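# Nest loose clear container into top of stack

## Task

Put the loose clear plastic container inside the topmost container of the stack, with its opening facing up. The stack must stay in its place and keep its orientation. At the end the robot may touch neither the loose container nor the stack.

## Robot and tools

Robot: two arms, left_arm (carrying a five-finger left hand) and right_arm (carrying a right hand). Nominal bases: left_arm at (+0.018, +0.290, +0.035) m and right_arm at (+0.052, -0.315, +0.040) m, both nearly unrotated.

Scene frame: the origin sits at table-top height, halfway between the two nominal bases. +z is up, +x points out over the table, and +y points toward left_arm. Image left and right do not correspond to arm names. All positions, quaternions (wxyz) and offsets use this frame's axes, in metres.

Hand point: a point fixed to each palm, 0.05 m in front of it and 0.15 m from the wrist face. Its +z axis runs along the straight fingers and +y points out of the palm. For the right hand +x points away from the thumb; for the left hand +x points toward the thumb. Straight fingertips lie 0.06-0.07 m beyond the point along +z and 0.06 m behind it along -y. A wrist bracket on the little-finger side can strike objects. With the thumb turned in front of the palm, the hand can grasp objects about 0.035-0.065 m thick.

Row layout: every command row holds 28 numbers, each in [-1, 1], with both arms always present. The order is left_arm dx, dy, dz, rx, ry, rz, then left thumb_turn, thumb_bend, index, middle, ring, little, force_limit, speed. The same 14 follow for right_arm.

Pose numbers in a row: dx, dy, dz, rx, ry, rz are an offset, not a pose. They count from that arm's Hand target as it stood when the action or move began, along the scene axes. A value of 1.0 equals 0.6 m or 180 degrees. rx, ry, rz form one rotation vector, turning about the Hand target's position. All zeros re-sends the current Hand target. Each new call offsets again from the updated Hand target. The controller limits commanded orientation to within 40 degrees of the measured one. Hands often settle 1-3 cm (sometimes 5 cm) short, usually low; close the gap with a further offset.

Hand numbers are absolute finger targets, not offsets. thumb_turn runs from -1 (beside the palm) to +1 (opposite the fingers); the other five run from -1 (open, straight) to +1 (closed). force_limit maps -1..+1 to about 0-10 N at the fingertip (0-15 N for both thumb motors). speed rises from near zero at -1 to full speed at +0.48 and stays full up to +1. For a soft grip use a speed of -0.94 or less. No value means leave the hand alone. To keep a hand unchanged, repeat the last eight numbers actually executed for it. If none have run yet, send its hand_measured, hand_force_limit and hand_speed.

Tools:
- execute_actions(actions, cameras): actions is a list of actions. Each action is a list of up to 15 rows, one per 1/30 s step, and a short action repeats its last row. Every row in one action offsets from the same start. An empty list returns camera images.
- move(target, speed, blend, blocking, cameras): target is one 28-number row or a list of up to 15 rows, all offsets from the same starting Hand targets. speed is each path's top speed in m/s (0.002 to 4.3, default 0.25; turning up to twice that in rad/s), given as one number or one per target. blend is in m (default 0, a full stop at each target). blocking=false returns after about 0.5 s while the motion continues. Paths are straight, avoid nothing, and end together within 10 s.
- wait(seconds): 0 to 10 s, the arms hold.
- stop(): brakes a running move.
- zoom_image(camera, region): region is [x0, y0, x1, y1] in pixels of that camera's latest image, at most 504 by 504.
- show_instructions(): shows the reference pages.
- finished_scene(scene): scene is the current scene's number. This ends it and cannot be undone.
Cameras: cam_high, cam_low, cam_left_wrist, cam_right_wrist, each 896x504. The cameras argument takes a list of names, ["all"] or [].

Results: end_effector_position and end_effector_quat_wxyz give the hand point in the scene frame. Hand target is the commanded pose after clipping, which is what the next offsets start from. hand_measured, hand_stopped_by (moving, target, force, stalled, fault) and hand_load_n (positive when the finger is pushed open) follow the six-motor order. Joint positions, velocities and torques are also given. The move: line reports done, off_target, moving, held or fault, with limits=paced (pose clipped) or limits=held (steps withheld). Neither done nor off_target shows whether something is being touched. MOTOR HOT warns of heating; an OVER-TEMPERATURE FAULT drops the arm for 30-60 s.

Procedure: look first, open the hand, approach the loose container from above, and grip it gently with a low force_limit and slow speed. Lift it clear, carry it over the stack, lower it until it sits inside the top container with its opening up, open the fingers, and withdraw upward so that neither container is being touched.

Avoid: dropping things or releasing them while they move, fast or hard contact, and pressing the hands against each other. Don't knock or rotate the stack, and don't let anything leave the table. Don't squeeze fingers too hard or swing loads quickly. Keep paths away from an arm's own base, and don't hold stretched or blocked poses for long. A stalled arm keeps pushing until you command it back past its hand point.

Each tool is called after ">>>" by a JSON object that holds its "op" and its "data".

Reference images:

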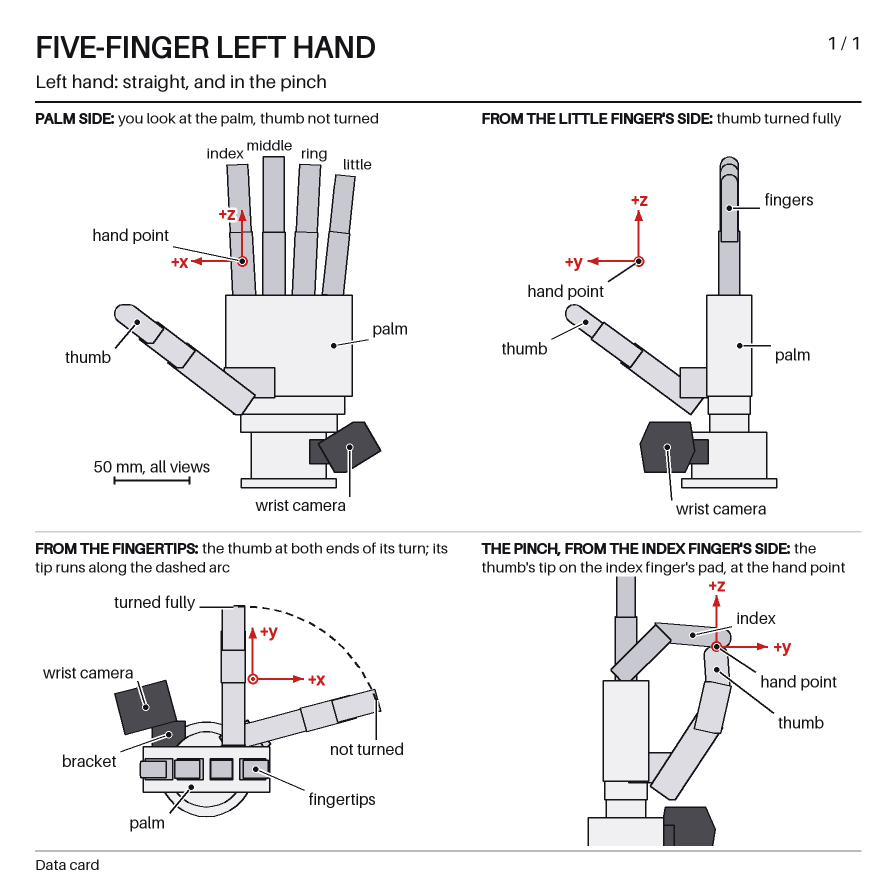

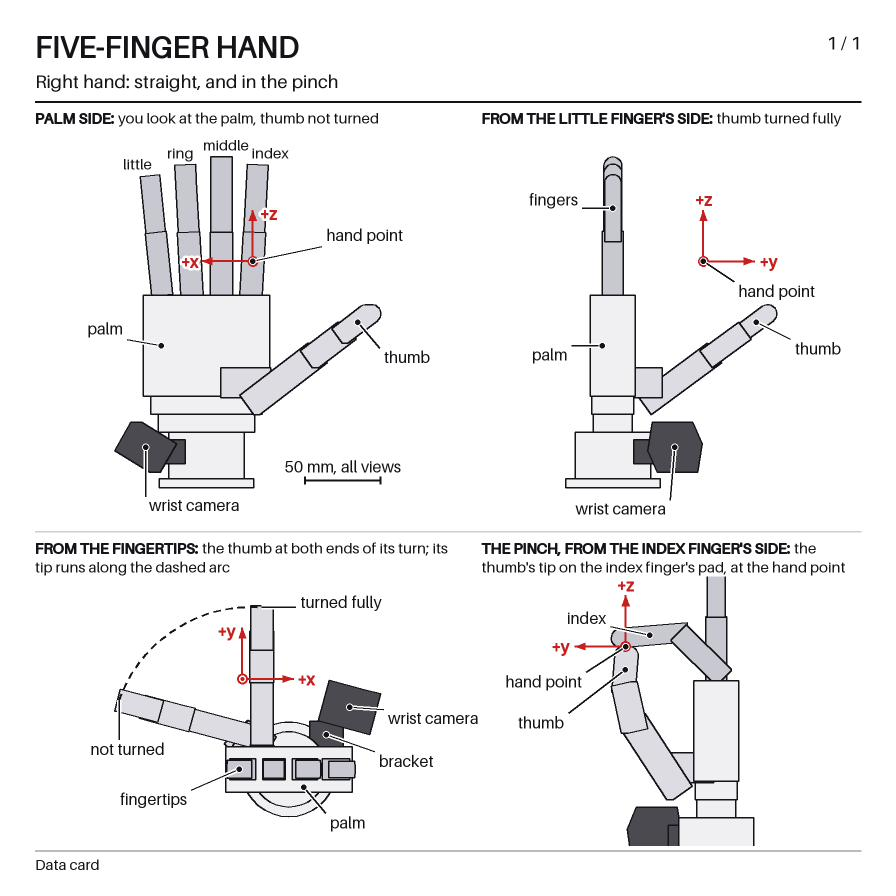

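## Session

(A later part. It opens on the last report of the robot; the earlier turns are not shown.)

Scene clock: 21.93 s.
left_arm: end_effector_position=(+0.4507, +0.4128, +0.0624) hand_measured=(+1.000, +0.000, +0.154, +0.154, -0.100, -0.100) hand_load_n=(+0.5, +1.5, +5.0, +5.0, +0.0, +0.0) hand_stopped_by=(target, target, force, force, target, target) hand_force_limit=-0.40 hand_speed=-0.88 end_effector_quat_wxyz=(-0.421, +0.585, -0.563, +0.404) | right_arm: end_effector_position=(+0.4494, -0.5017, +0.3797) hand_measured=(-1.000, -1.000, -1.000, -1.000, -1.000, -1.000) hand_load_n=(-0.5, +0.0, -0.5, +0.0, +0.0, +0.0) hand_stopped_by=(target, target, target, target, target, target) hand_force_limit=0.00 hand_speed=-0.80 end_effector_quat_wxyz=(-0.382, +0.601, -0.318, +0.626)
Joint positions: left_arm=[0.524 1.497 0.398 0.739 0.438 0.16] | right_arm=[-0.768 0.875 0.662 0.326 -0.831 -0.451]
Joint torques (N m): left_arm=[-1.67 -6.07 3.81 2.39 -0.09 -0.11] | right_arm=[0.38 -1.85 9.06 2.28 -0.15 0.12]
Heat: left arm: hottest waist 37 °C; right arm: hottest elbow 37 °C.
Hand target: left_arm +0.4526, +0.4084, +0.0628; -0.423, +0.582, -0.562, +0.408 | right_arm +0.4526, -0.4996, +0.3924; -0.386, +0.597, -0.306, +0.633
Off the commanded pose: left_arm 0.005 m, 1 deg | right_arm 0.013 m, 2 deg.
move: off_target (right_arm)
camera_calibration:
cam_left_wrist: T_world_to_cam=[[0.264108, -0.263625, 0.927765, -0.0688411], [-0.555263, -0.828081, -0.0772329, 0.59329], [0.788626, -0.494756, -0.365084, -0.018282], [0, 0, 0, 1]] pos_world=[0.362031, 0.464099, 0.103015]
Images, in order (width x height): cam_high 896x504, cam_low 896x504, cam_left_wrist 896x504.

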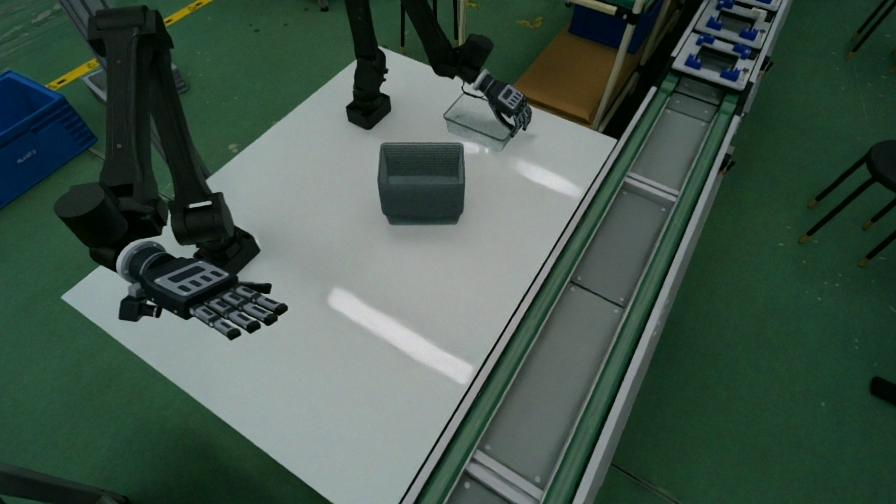

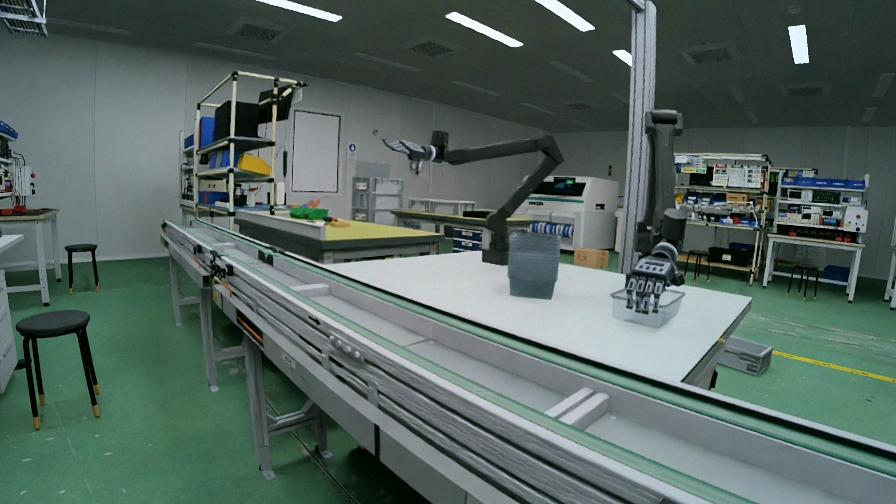

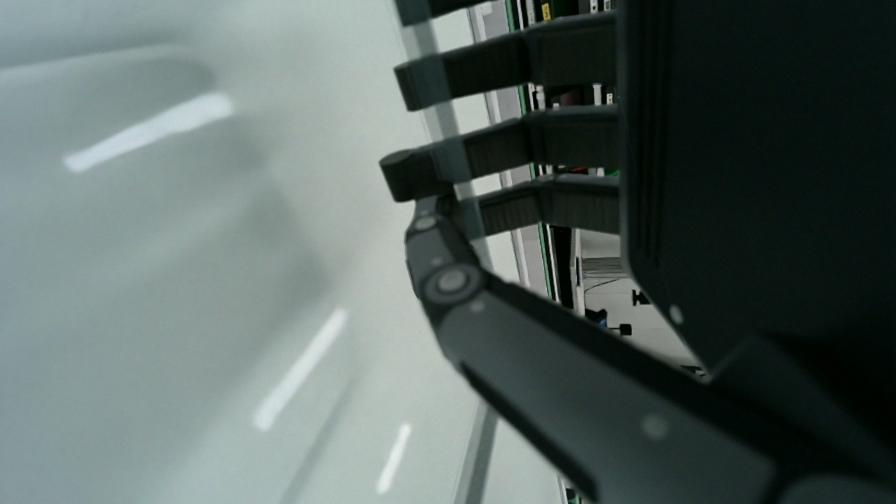

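>>> {"op": "move", "data": {"target": [[0,0,0.075,0,0,0,1,0,0.45,0.45,-0.1,-0.1,-0.4,-0.88,0,0,0,0,0,0,-1,-1,-1,-1,-1,-1,0,-0.8],[0.0855,0.117,0.075,0,0,0.339,1,0,0.45,0.45,-0.1,-0.1,-0.4,-0.88,0,0,0,0,0,0,-1,-1,-1,-1,-1,-1,0,-0.8]], "cameras": ["cam_low","cam_high","cam_left_wrist"], "speed": [0.15,0.25], "blend": [0.015,0]}}

>>> {"op": "zoom_image", "data": {"camera": "cam_high", "region": [400, 40, 560, 170]}}

>>> {"op": "zoom_image", "data": {"camera": "cam_low", "region": [600, 200, 740, 340]}}

Scene clock: 25.87 s.
left_arm: end_effector_position=(+0.4851, +0.4805, +0.0981) hand_measured=(+1.000, +0.000, +0.154, +0.154, -0.100, -0.100) hand_load_n=(+0.5, +3.0, +3.0, +4.5, +0.0, +0.0) hand_stopped_by=(target, target, force, force, target, target) hand_force_limit=-0.40 hand_speed=-0.88 end_effector_quat_wxyz=(-0.569, +0.789, -0.195, +0.126) | right_arm: end_effector_position=(+0.4494, -0.5017, +0.3797) hand_measured=(-1.000, -1.000, -1.000, -1.000, -1.000, -1.000) hand_load_n=(-0.5, +0.0, +0.0, -0.5, -0.5, +0.0) hand_stopped_by=(target, target, target, target, target, target) hand_force_limit=0.00 hand_speed=-0.80 end_effector_quat_wxyz=(-0.382, +0.601, -0.318, +0.626)
Joint positions: left_arm=[0.172 1.498 0.628 0.338 -0.886 -0.403] | right_arm=[-0.768 0.875 0.662 0.326 -0.831 -0.451]
Joint torques (N m): left_arm=[-1.61 -6.89 8.05 0.98 -0.6 -0.13] | right_arm=[0.5 -1.85 9.11 2.25 -0.15 0.12]
Heat: left arm: hottest waist 37 °C; right arm: hottest elbow 38 °C.
Hand target: left_arm +0.5040, +0.4785, +0.1078; -0.571, +0.787, -0.189, +0.137 | right_arm +0.4526, -0.4996, +0.3924; -0.386, +0.597, -0.306, +0.633
Off the commanded pose: left_arm 0.021 m, 1 deg | right_arm 0.013 m, 2 deg.
move: off_target (left_arm, right_arm)
camera_calibration:
cam_left_wrist: T_world_to_cam=[[0.377457, 0.0952954, 0.921111, -0.319986], [0.451869, -0.887183, -0.0933834, 0.212624], [0.808295, 0.45147, -0.377934, -0.461808], [0, 0, 0, 1]] pos_world=[0.397979, 0.427622, 0.140065]
Images, in order (width x height): cam_high 896x504, cam_low 896x504, cam_left_wrist 896x504.

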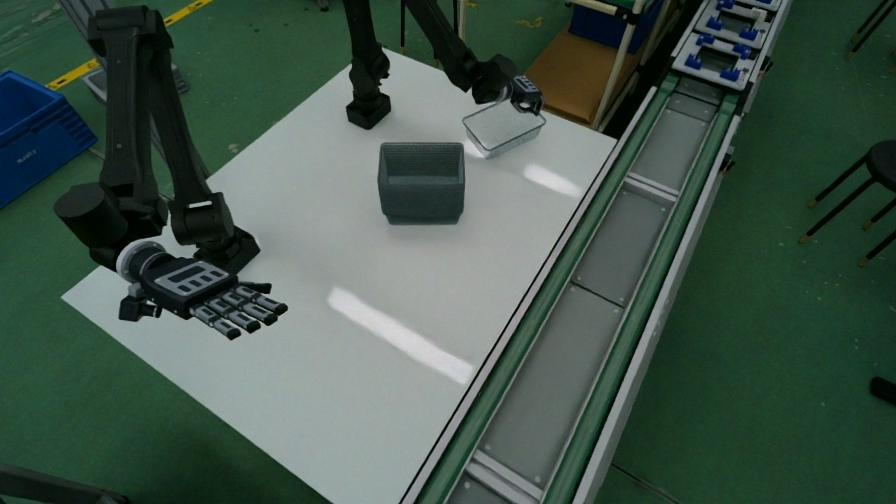

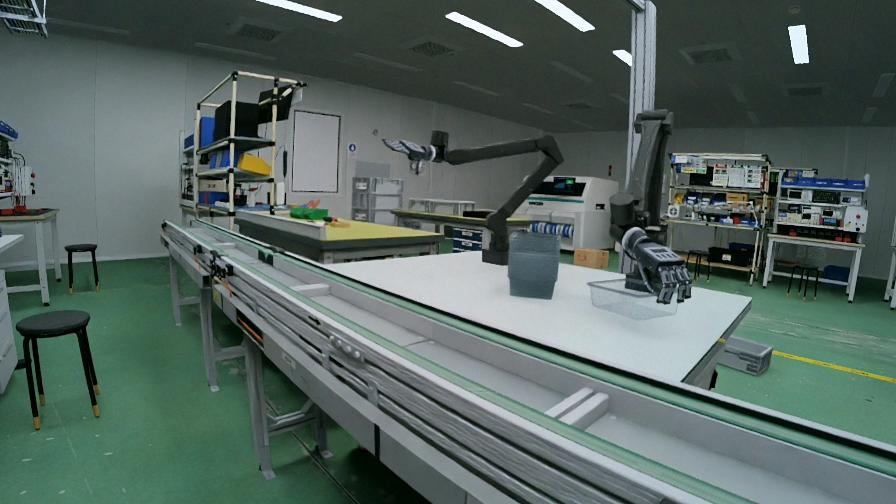

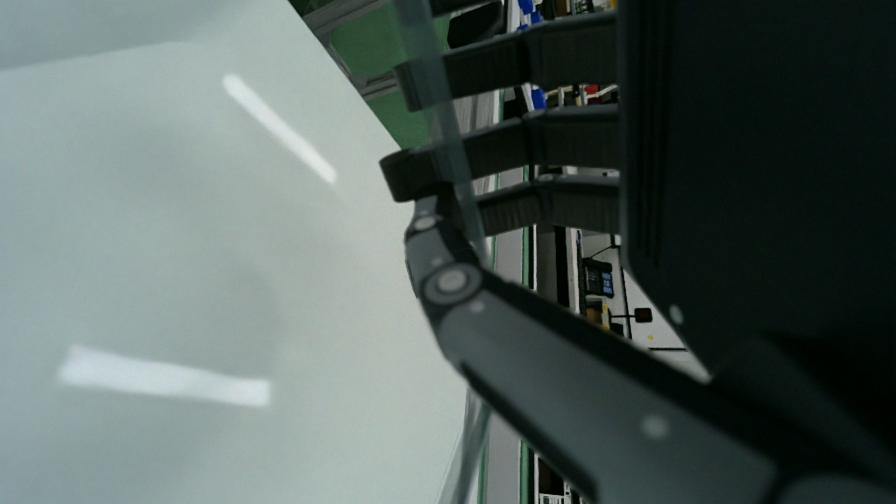

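Scaled by 3.150 from the camera's 896x504 image, which has a finer 1280x720 frame.

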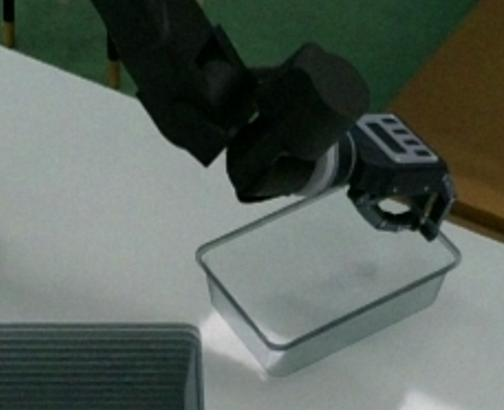

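Scaled by 3.600 from the camera's 896x504 image, which has a finer 1280x720 frame.

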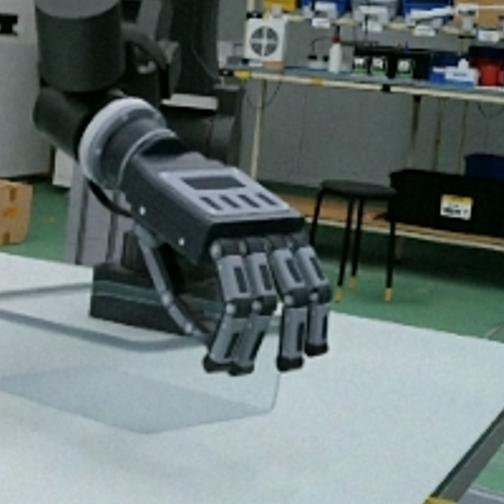

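>>> {"op": "move", "data": {"target": [0,0,-0.068,0,0,0,1,0,0.45,0.45,-0.1,-0.1,-0.4,-0.88,0,0,0,0,0,0,-1,-1,-1,-1,-1,-1,0,-0.8], "cameras": ["cam_low","cam_high"], "speed": 0.1}}

>>> {"op": "zoom_image", "data": {"camera": "cam_high", "region": [400, 40, 560, 170]}}

>>> {"op": "zoom_image", "data": {"camera": "cam_low", "region": [580, 230, 720, 350]}}

Scene clock: 26.97 s.
left_arm: end_effector_position=(+0.4931, +0.4820, +0.0651) hand_measured=(+1.000, +0.000, +0.154, +0.152, -0.100, -0.100) hand_load_n=(+0.5, +0.5, +4.0, +6.0, +0.0, +0.0) hand_stopped_by=(target, target, force, force, target, target) hand_force_limit=-0.40 hand_speed=-0.88 end_effector_quat_wxyz=(-0.569, +0.789, -0.193, +0.126) | right_arm: end_effector_position=(+0.4494, -0.5017, +0.3797) hand_measured=(-1.000, -1.000, -1.000, -1.000, -1.000, -1.000) hand_load_n=(+0.0, +0.0, +0.0, +0.0, +0.0, +0.0) hand_stopped_by=(target, target, target, target, target, target) hand_force_limit=0.00 hand_speed=-0.80 end_effector_quat_wxyz=(-0.382, +0.601, -0.318, +0.626)
Joint positions: left_arm=[0.172 1.612 0.628 0.45 -0.888 -0.408] | right_arm=[-0.768 0.875 0.662 0.326 -0.831 -0.451]
Joint torques (N m): left_arm=[-1.61 -7.59 5.6 2.03 -0.52 -0.11] | right_arm=[0.38 -1.73 9.06 2.3 -0.16 0.13]
Heat: left arm: hottest waist 37 °C; right arm: hottest elbow 38 °C.
Hand target: left_arm +0.5038, +0.4786, +0.0670; -0.571, +0.787, -0.189, +0.137 | right_arm +0.4526, -0.4996, +0.3924; -0.386, +0.597, -0.306, +0.633
Off the commanded pose: left_arm 0.012 m, 1 deg | right_arm 0.013 m, 2 deg.
move: off_target (left_arm, right_arm)
Images, in order (width x height): cam_high 896x504, cam_low 896x504.

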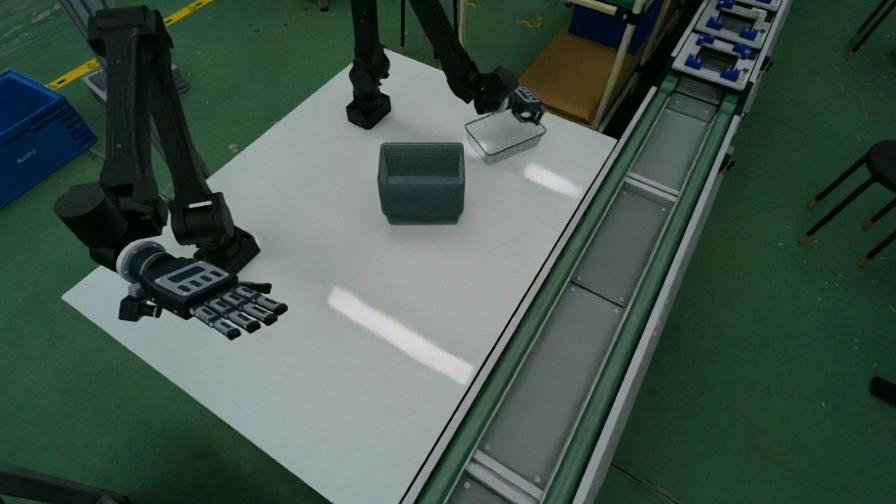

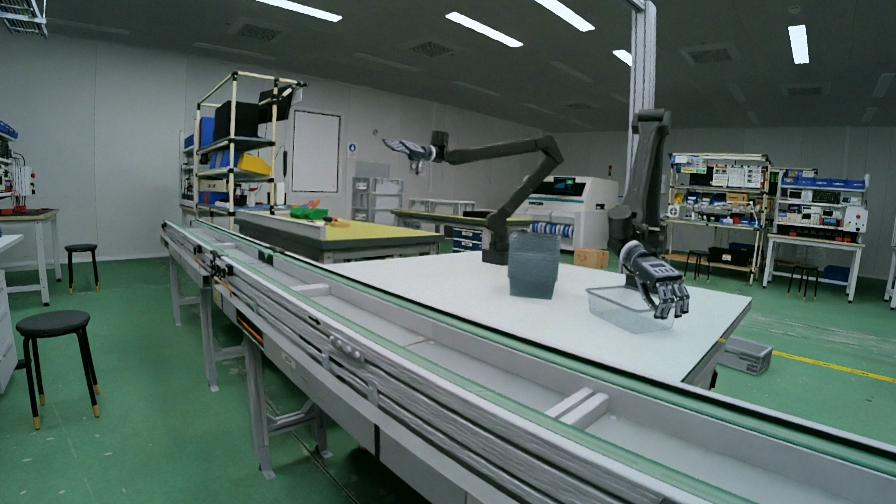

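Scaled by 3.150 from the camera's 896x504 image, which has a finer 1280x720 frame.

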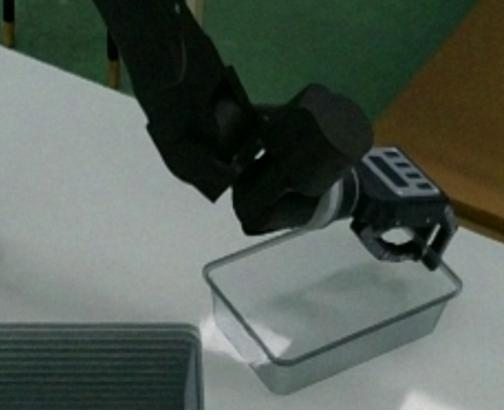

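Scaled by 3.600 from the camera's 896x504 image, which has a finer 1280x720 frame.

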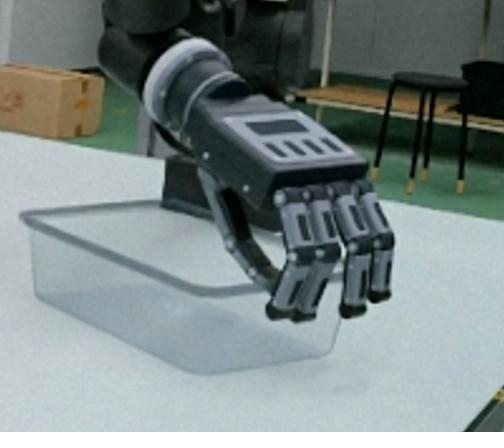

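>>> {"op": "move", "data": {"target": [[0,0,0,0,0,0,1,0,-0.5,-0.5,-0.5,-0.5,-0.4,-0.3,0,0,0,0,0,0,-1,-1,-1,-1,-1,-1,0,-0.8],[0,0,0.14,0,0,0,1,0,-0.5,-0.5,-0.5,-0.5,-0.4,-0.3,0,0,0,0,0,0,-1,-1,-1,-1,-1,-1,0,-0.8],[-0.0347,-0.1843,0.11,0,0,-0.5,1,0,-0.5,-0.5,-0.5,-0.5,-0.4,-0.3,0,0,0,0,0,0,-1,-1,-1,-1,-1,-1,0,-0.8]], "cameras": ["cam_low","cam_high","cam_left_wrist"], "speed": [0.2,0.2,0.35], "blend": [0,0.02,0]}}

>>> {"op": "zoom_image", "data": {"camera": "cam_high", "region": [400, 40, 560, 170]}}

>>> {"op": "zoom_image", "data": {"camera": "cam_left_wrist", "region": [0, 0, 504, 504]}}

Scene clock: 31.73 s.
left_arm: end_effector_position=(+0.4685, +0.3546, +0.1226) hand_measured=(+1.000, +0.000, -0.500, -0.500, -0.500, -0.500) hand_load_n=(+0.0, +0.0, +0.0, +0.0, +0.0, +0.0) hand_stopped_by=(target, target, target, target, target, target) hand_force_limit=-0.40 hand_speed=-0.30 end_effector_quat_wxyz=(+0.295, -0.430, +0.690, -0.502) | right_arm: end_effector_position=(+0.4494, -0.5017, +0.3797) hand_measured=(-1.000, -1.000, -1.000, -1.000, -1.000, -1.000) hand_load_n=(+0.0, +0.0, +0.0, -0.5, +0.0, +0.0) hand_stopped_by=(target, target, target, target, target, target) hand_force_limit=0.00 hand_speed=-0.80 end_effector_quat_wxyz=(-0.382, +0.601, -0.318, +0.626)
Joint positions: left_arm=[0.509 1.411 0.625 0.243 0.899 0.415] | right_arm=[-0.768 0.875 0.662 0.326 -0.831 -0.451]
Joint torques (N m): left_arm=[0.21 -6.18 8.7 0.92 0.46 0.09] | right_arm=[0.44 -1.85 9.05 2.28 -0.15 0.13]
Heat: left arm: hottest waist 37 °C; right arm: hottest elbow 38 °C.
Hand target: left_arm +0.4831, +0.3679, +0.1330; +0.307, -0.423, +0.690, -0.501 | right_arm +0.4526, -0.4996, +0.3924; -0.386, +0.597, -0.306, +0.633
Off the commanded pose: left_arm 0.022 m, 2 deg | right_arm 0.013 m, 2 deg.
move: off_target (left_arm, right_arm)
camera_calibration:
cam_left_wrist: T_world_to_cam=[[0.114011, -0.338664, 0.933975, -0.0485176], [-0.891834, -0.44913, -0.0539902, 0.58003], [0.437761, -0.826794, -0.353237, 0.241601], [0, 0, 0, 1]] pos_world=[0.417058, 0.443832, 0.161973]
Images, in order (width x height): cam_high 896x504, cam_low 896x504, cam_left_wrist 896x504.

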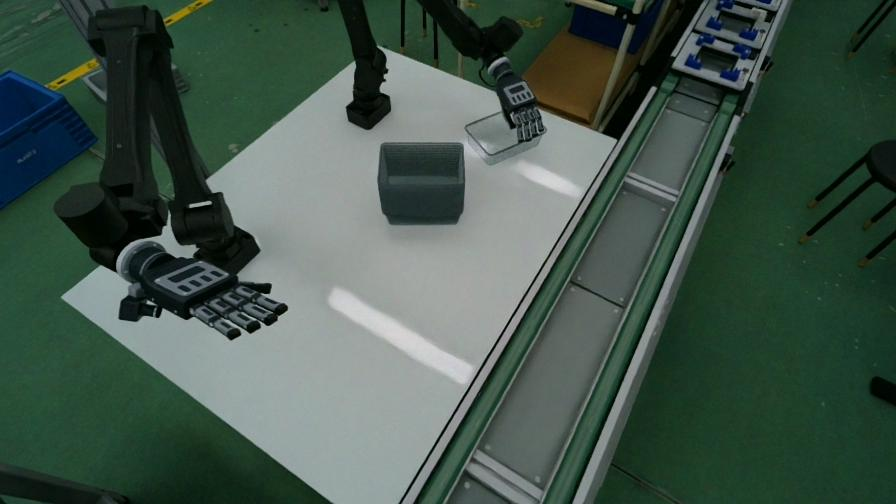

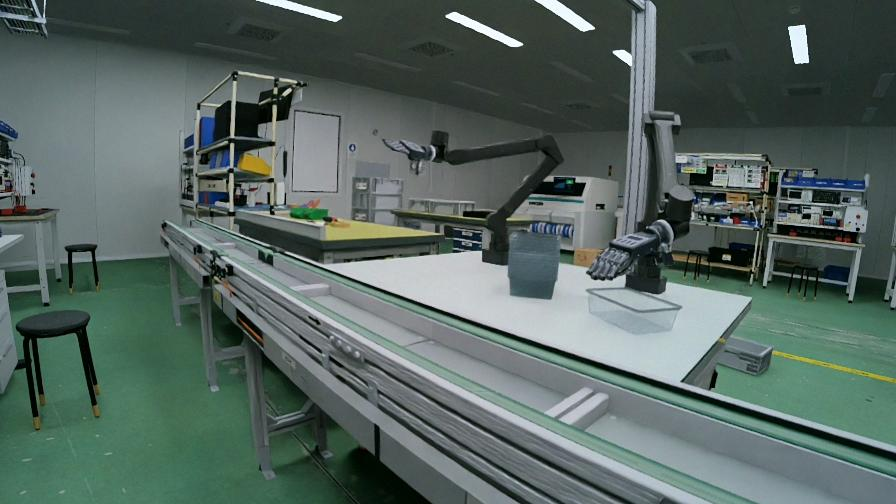

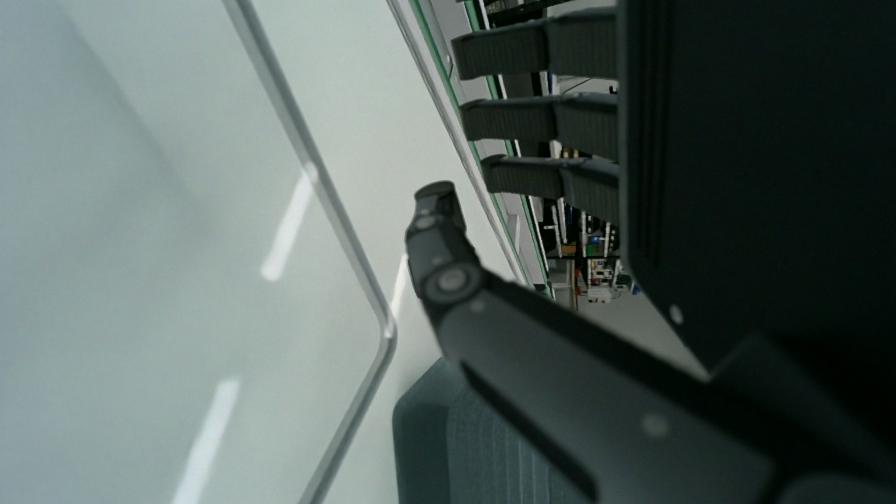

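Scaled by 3.150 from the camera's 896x504 image, which has a finer 1280x720 frame.

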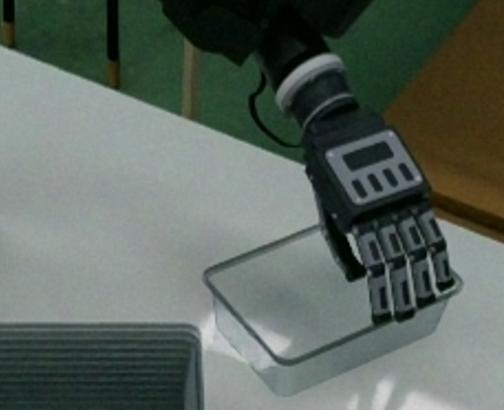

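Scaled by 1.000.

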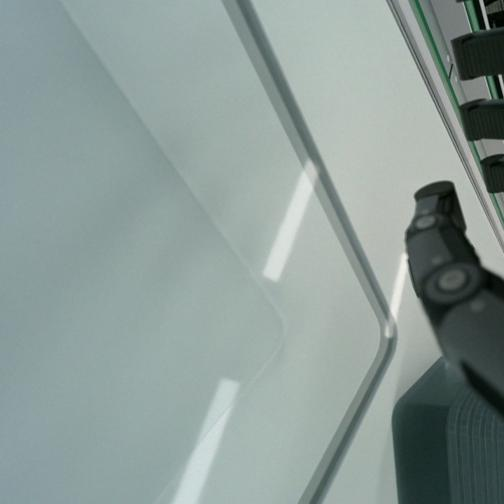

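>>> {"op": "move", "data": {"target": [0.016,0.006,-0.053,0,0,0,1,0,-0.3,-0.3,-0.3,-0.3,-0.4,-0.3,0,0,0,0,0,0,-1,-1,-1,-1,-1,-1,0,-0.8], "cameras": ["cam_low","cam_high","cam_left_wrist"], "speed": 0.2}}

>>> {"op": "zoom_image", "data": {"camera": "cam_high", "region": [440, 60, 560, 180]}}

>>> {"op": "zoom_image", "data": {"camera": "cam_low", "region": [580, 220, 700, 340]}}

Scene clock: 33.63 s.
left_arm: end_effector_position=(+0.4736, +0.3575, +0.0876) hand_measured=(+1.000, +0.000, -0.300, -0.300, -0.300, -0.300) hand_load_n=(+0.0, +0.0, +0.0, +0.5, +0.0, +0.0) hand_stopped_by=(target, target, target, target, target, target) hand_force_limit=-0.40 hand_speed=-0.30 end_effector_quat_wxyz=(+0.282, -0.439, +0.691, -0.501) | right_arm: end_effector_position=(+0.4494, -0.5017, +0.3797) hand_measured=(-1.000, -1.000, -1.000, -1.000, -1.000, -1.000) hand_load_n=(+0.0, +0.0, +0.0, +0.0, +0.0, +0.0) hand_stopped_by=(target, target, target, target, target, target) hand_force_limit=0.00 hand_speed=-0.80 end_effector_quat_wxyz=(-0.382, +0.601, -0.318, +0.626)
Joint positions: left_arm=[0.509 1.521 0.625 0.321 0.899 0.417] | right_arm=[-0.768 0.875 0.662 0.326 -0.831 -0.451]
Joint torques (N m): left_arm=[-0.15 -7.65 7.84 2.02 0.34 0.07] | right_arm=[0.56 -1.79 9.05 2.28 -0.15 0.13]
Heat: left arm: hottest waist 37 °C; right arm: hottest elbow 38 °C.
Hand target: left_arm +0.4927, +0.3717, +0.1011; +0.307, -0.423, +0.690, -0.500 | right_arm +0.4526, -0.4996, +0.3924; -0.386, +0.597, -0.306, +0.633
Off the commanded pose: left_arm 0.027 m, 3 deg | right_arm 0.013 m, 2 deg.
move: off_target (left_arm, right_arm)
camera_calibration:
cam_left_wrist: T_world_to_cam=[[0.139198, -0.325859, 0.935115, -0.0319336], [-0.893088, -0.449262, -0.023612, 0.582002], [0.427806, -0.831853, -0.353557, 0.235906], [0, 0, 0, 1]] pos_world=[0.423302, 0.447304, 0.12701]
Images, in order (width x height): cam_high 896x504, cam_low 896x504, cam_left_wrist 896x504.

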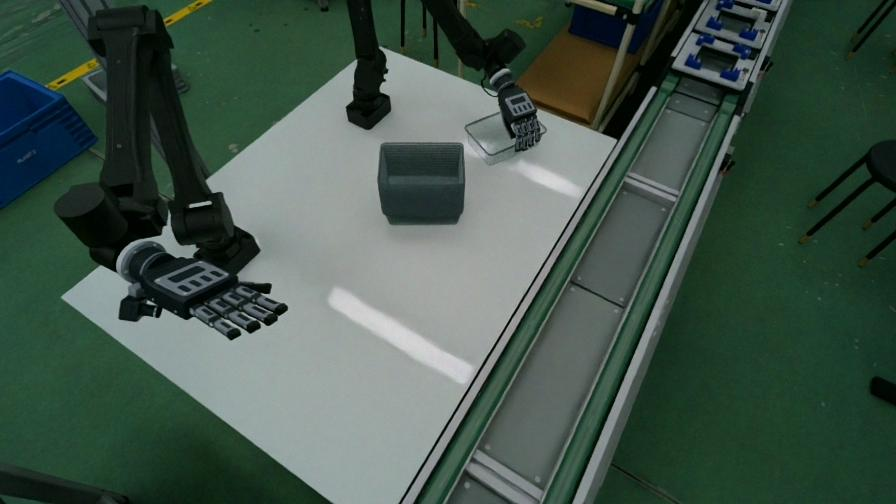

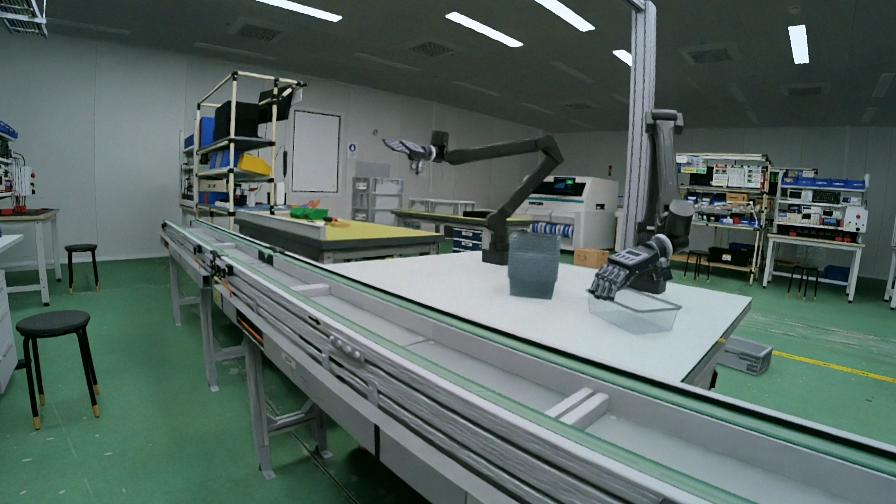

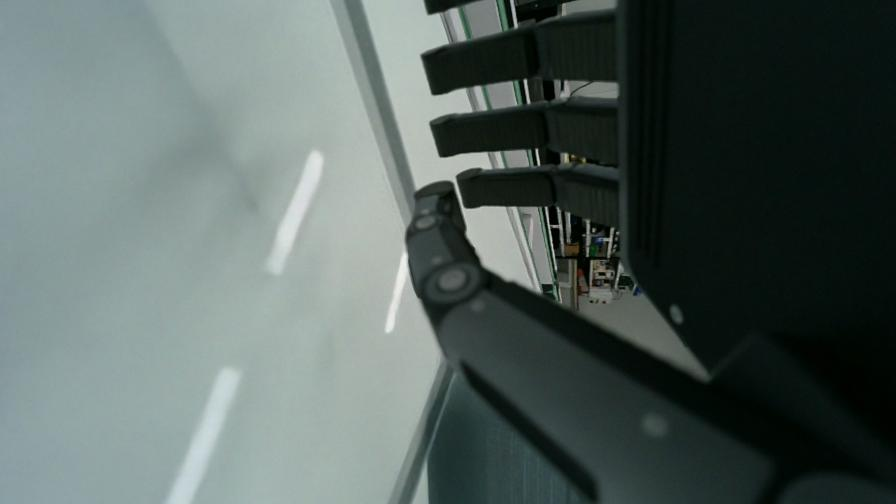

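Scaled by 4.200 from the camera's 896x504 image, which has a finer 1280x720 frame.

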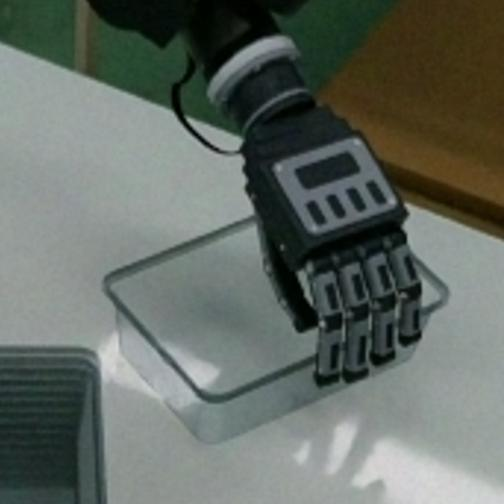

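Scaled by 4.200 from the camera's 896x504 image, which has a finer 1280x720 frame.

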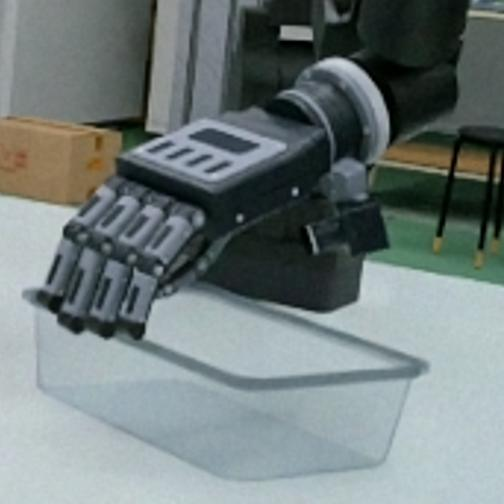

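>>> {"op": "move", "data": {"target": [0.018,0.017,0.005,0,0,0.011,1,0,-0.3,-0.3,-0.3,-0.3,-0.4,-0.3,0,0,0,0,0,0,-1,-1,-1,-1,-1,-1,0,-0.8], "cameras": ["cam_left_wrist"], "speed": 0.2}}

Scene clock: 34.97 s.
left_arm: end_effector_position=(+0.4864, +0.3671, +0.0949) hand_measured=(+1.000, +0.000, -0.300, -0.300, -0.300, -0.300) hand_load_n=(+0.0, +0.0, +0.0, +0.0, +0.0, +0.0) hand_stopped_by=(target, target, target, target, target, target) hand_force_limit=-0.40 hand_speed=-0.30 end_effector_quat_wxyz=(+0.299, -0.438, +0.688, -0.495) | right_arm: end_effector_position=(+0.4494, -0.5017, +0.3797) hand_measured=(-1.000, -1.000, -1.000, -1.000, -1.000, -1.000) hand_load_n=(+0.0, +0.0, +0.0, +0.0, +0.0, +0.0) hand_stopped_by=(target, target, target, target, target, target) hand_force_limit=0.00 hand_speed=-0.80 end_effector_quat_wxyz=(-0.382, +0.601, -0.318, +0.626)
Joint positions: left_arm=[0.509 1.526 0.651 0.33 0.877 0.412] | right_arm=[-0.768 0.875 0.662 0.326 -0.831 -0.451]
Joint torques (N m): left_arm=[-0.09 -7.18 7.88 2.07 0.13 -0.12] | right_arm=[0.5 -1.85 9.05 2.29 -0.15 0.13]
Heat: left arm: hottest waist 37 °C; right arm: hottest elbow 38 °C.
Hand target: left_arm +0.5034, +0.3818, +0.1042; +0.316, -0.435, +0.683, -0.495 | right_arm +0.4526, -0.4996, +0.3924; -0.386, +0.597, -0.306, +0.633
Off the commanded pose: left_arm 0.024 m, 2 deg | right_arm 0.013 m, 2 deg.
move: off_target (left_arm, right_arm)
camera_calibration:
cam_left_wrist: T_world_to_cam=[[0.127771, -0.342474, 0.930799, -0.0254427], [-0.882986, -0.466674, -0.0504985, 0.601958], [0.451674, -0.81543, -0.362027, 0.224226], [0, 0, 0, 1]] pos_world=[0.433495, 0.455045, 0.135256]
Images, in order (width x height): cam_left_wrist 896x504.

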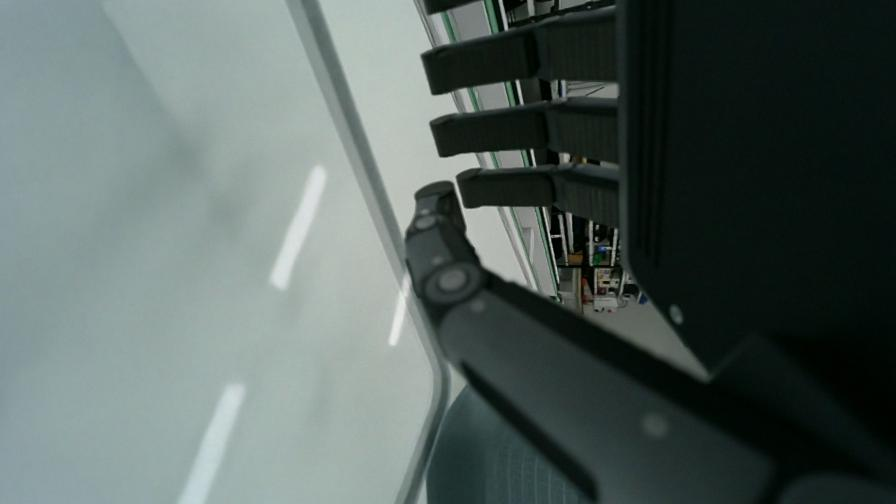

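>>> {"op": "move", "data": {"target": [[0.003,0.008,-0.053,0,0,0,1,0,-0.3,-0.3,-0.3,-0.3,-0.4,-0.3,0,0,0,0,0,0,-1,-1,-1,-1,-1,-1,0,-0.8],[0.003,0.008,-0.053,0,0,0,1,0,0,0,-0.2,-0.2,-0.4,-0.4,0,0,0,0,0,0,-1,-1,-1,-1,-1,-1,0,-0.8]], "cameras": ["cam_low","cam_high","cam_left_wrist"], "speed": 0.15}}

>>> {"op": "zoom_image", "data": {"camera": "cam_high", "region": [440, 60, 560, 180]}}

>>> {"op": "zoom_image", "data": {"camera": "cam_low", "region": [580, 220, 700, 340]}}

Scene clock: 36.77 s.
left_arm: end_effector_position=(+0.4919, +0.3740, +0.0641) hand_measured=(+1.000, +0.000, +0.000, +0.000, -0.200, -0.200) hand_load_n=(+0.0, +0.0, +0.0, +0.0, +0.0, +0.0) hand_stopped_by=(target, target, target, target, target, target) hand_force_limit=-0.40 hand_speed=-0.40 end_effector_quat_wxyz=(+0.299, -0.441, +0.687, -0.494) | right_arm: end_effector_position=(+0.4494, -0.5017, +0.3797) hand_measured=(-1.000, -1.000, -1.000, -1.000, -1.000, -1.000) hand_load_n=(+0.0, +0.0, +0.0, +0.0, +0.0, +0.0) hand_stopped_by=(target, target, target, target, target, target) hand_force_limit=0.00 hand_speed=-0.80 end_effector_quat_wxyz=(-0.382, +0.601, -0.318, +0.626)
Joint positions: left_arm=[0.517 1.627 0.651 0.429 0.877 0.411] | right_arm=[-0.768 0.875 0.662 0.326 -0.831 -0.451]
Joint torques (N m): left_arm=[0.15 -8.23 6.67 2.03 0.4 -0.07] | right_arm=[0.5 -1.73 9.09 2.3 -0.15 0.13]
Heat: left arm: hottest waist 37 °C; right arm: hottest elbow 38 °C.
Hand target: left_arm +0.5052, +0.3866, +0.0724; +0.316, -0.435, +0.682, -0.495 | right_arm +0.4526, -0.4996, +0.3924; -0.386, +0.597, -0.306, +0.633
Off the commanded pose: left_arm 0.020 m, 2 deg | right_arm 0.013 m, 2 deg.
move: off_target (left_arm, right_arm); target 2's new numbers were sent with left_arm's hand 0.020 m and 2 deg from that target
camera_calibration:
cam_left_wrist: T_world_to_cam=[[0.132759, -0.33996, 0.931022, 0.00146964], [-0.879473, -0.473571, -0.047515, 0.609241], [0.457058, -0.812501, -0.361857, 0.21246], [0, 0, 0, 1]] pos_world=[0.438509, 0.461642, 0.10446]
Images, in order (width x height): cam_high 896x504, cam_low 896x504, cam_left_wrist 896x504.

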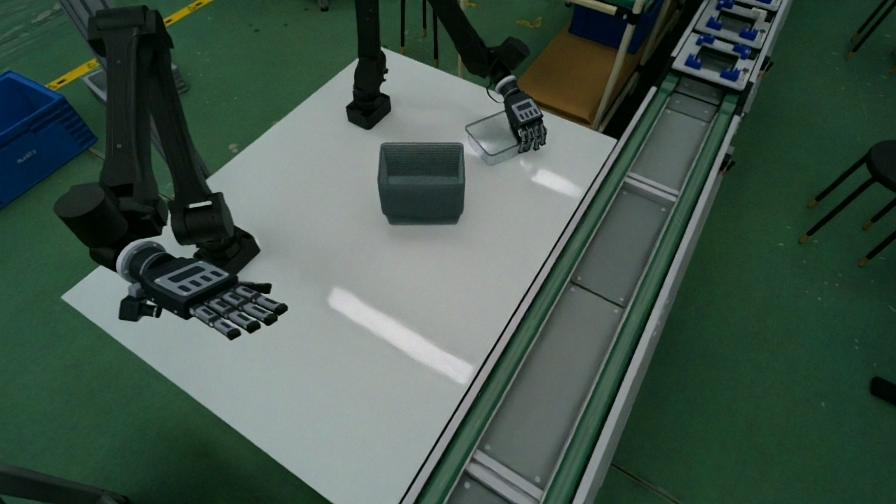

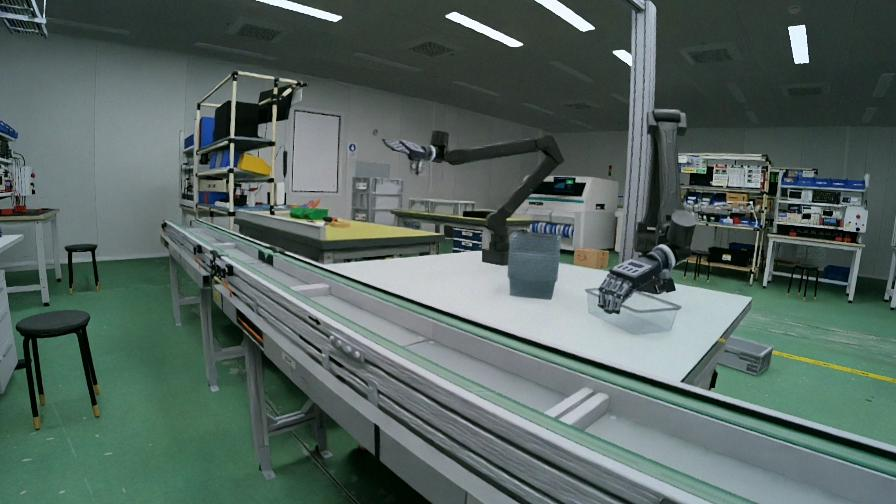

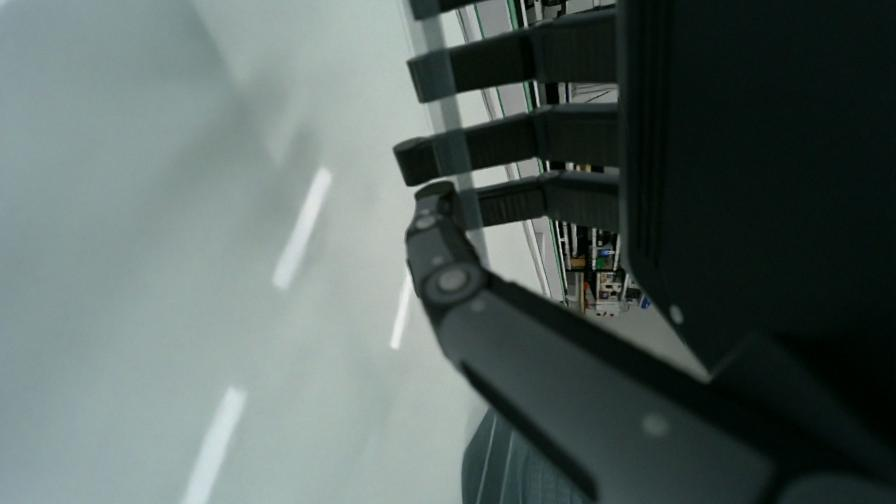

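Scaled by 4.200 from the camera's 896x504 image, which has a finer 1280x720 frame.

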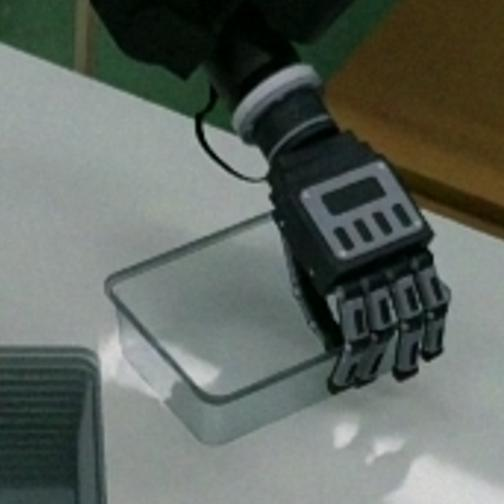

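Scaled by 4.200 from the camera's 896x504 image, which has a finer 1280x720 frame.

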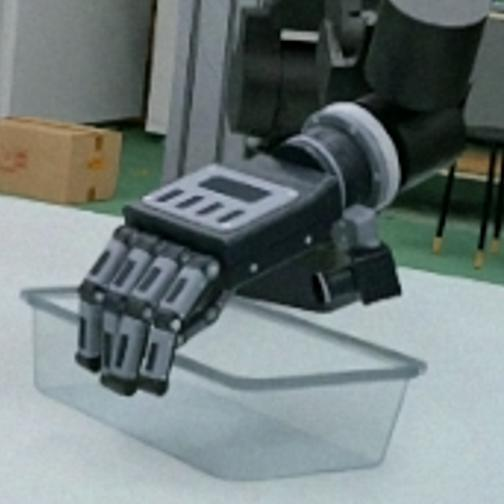

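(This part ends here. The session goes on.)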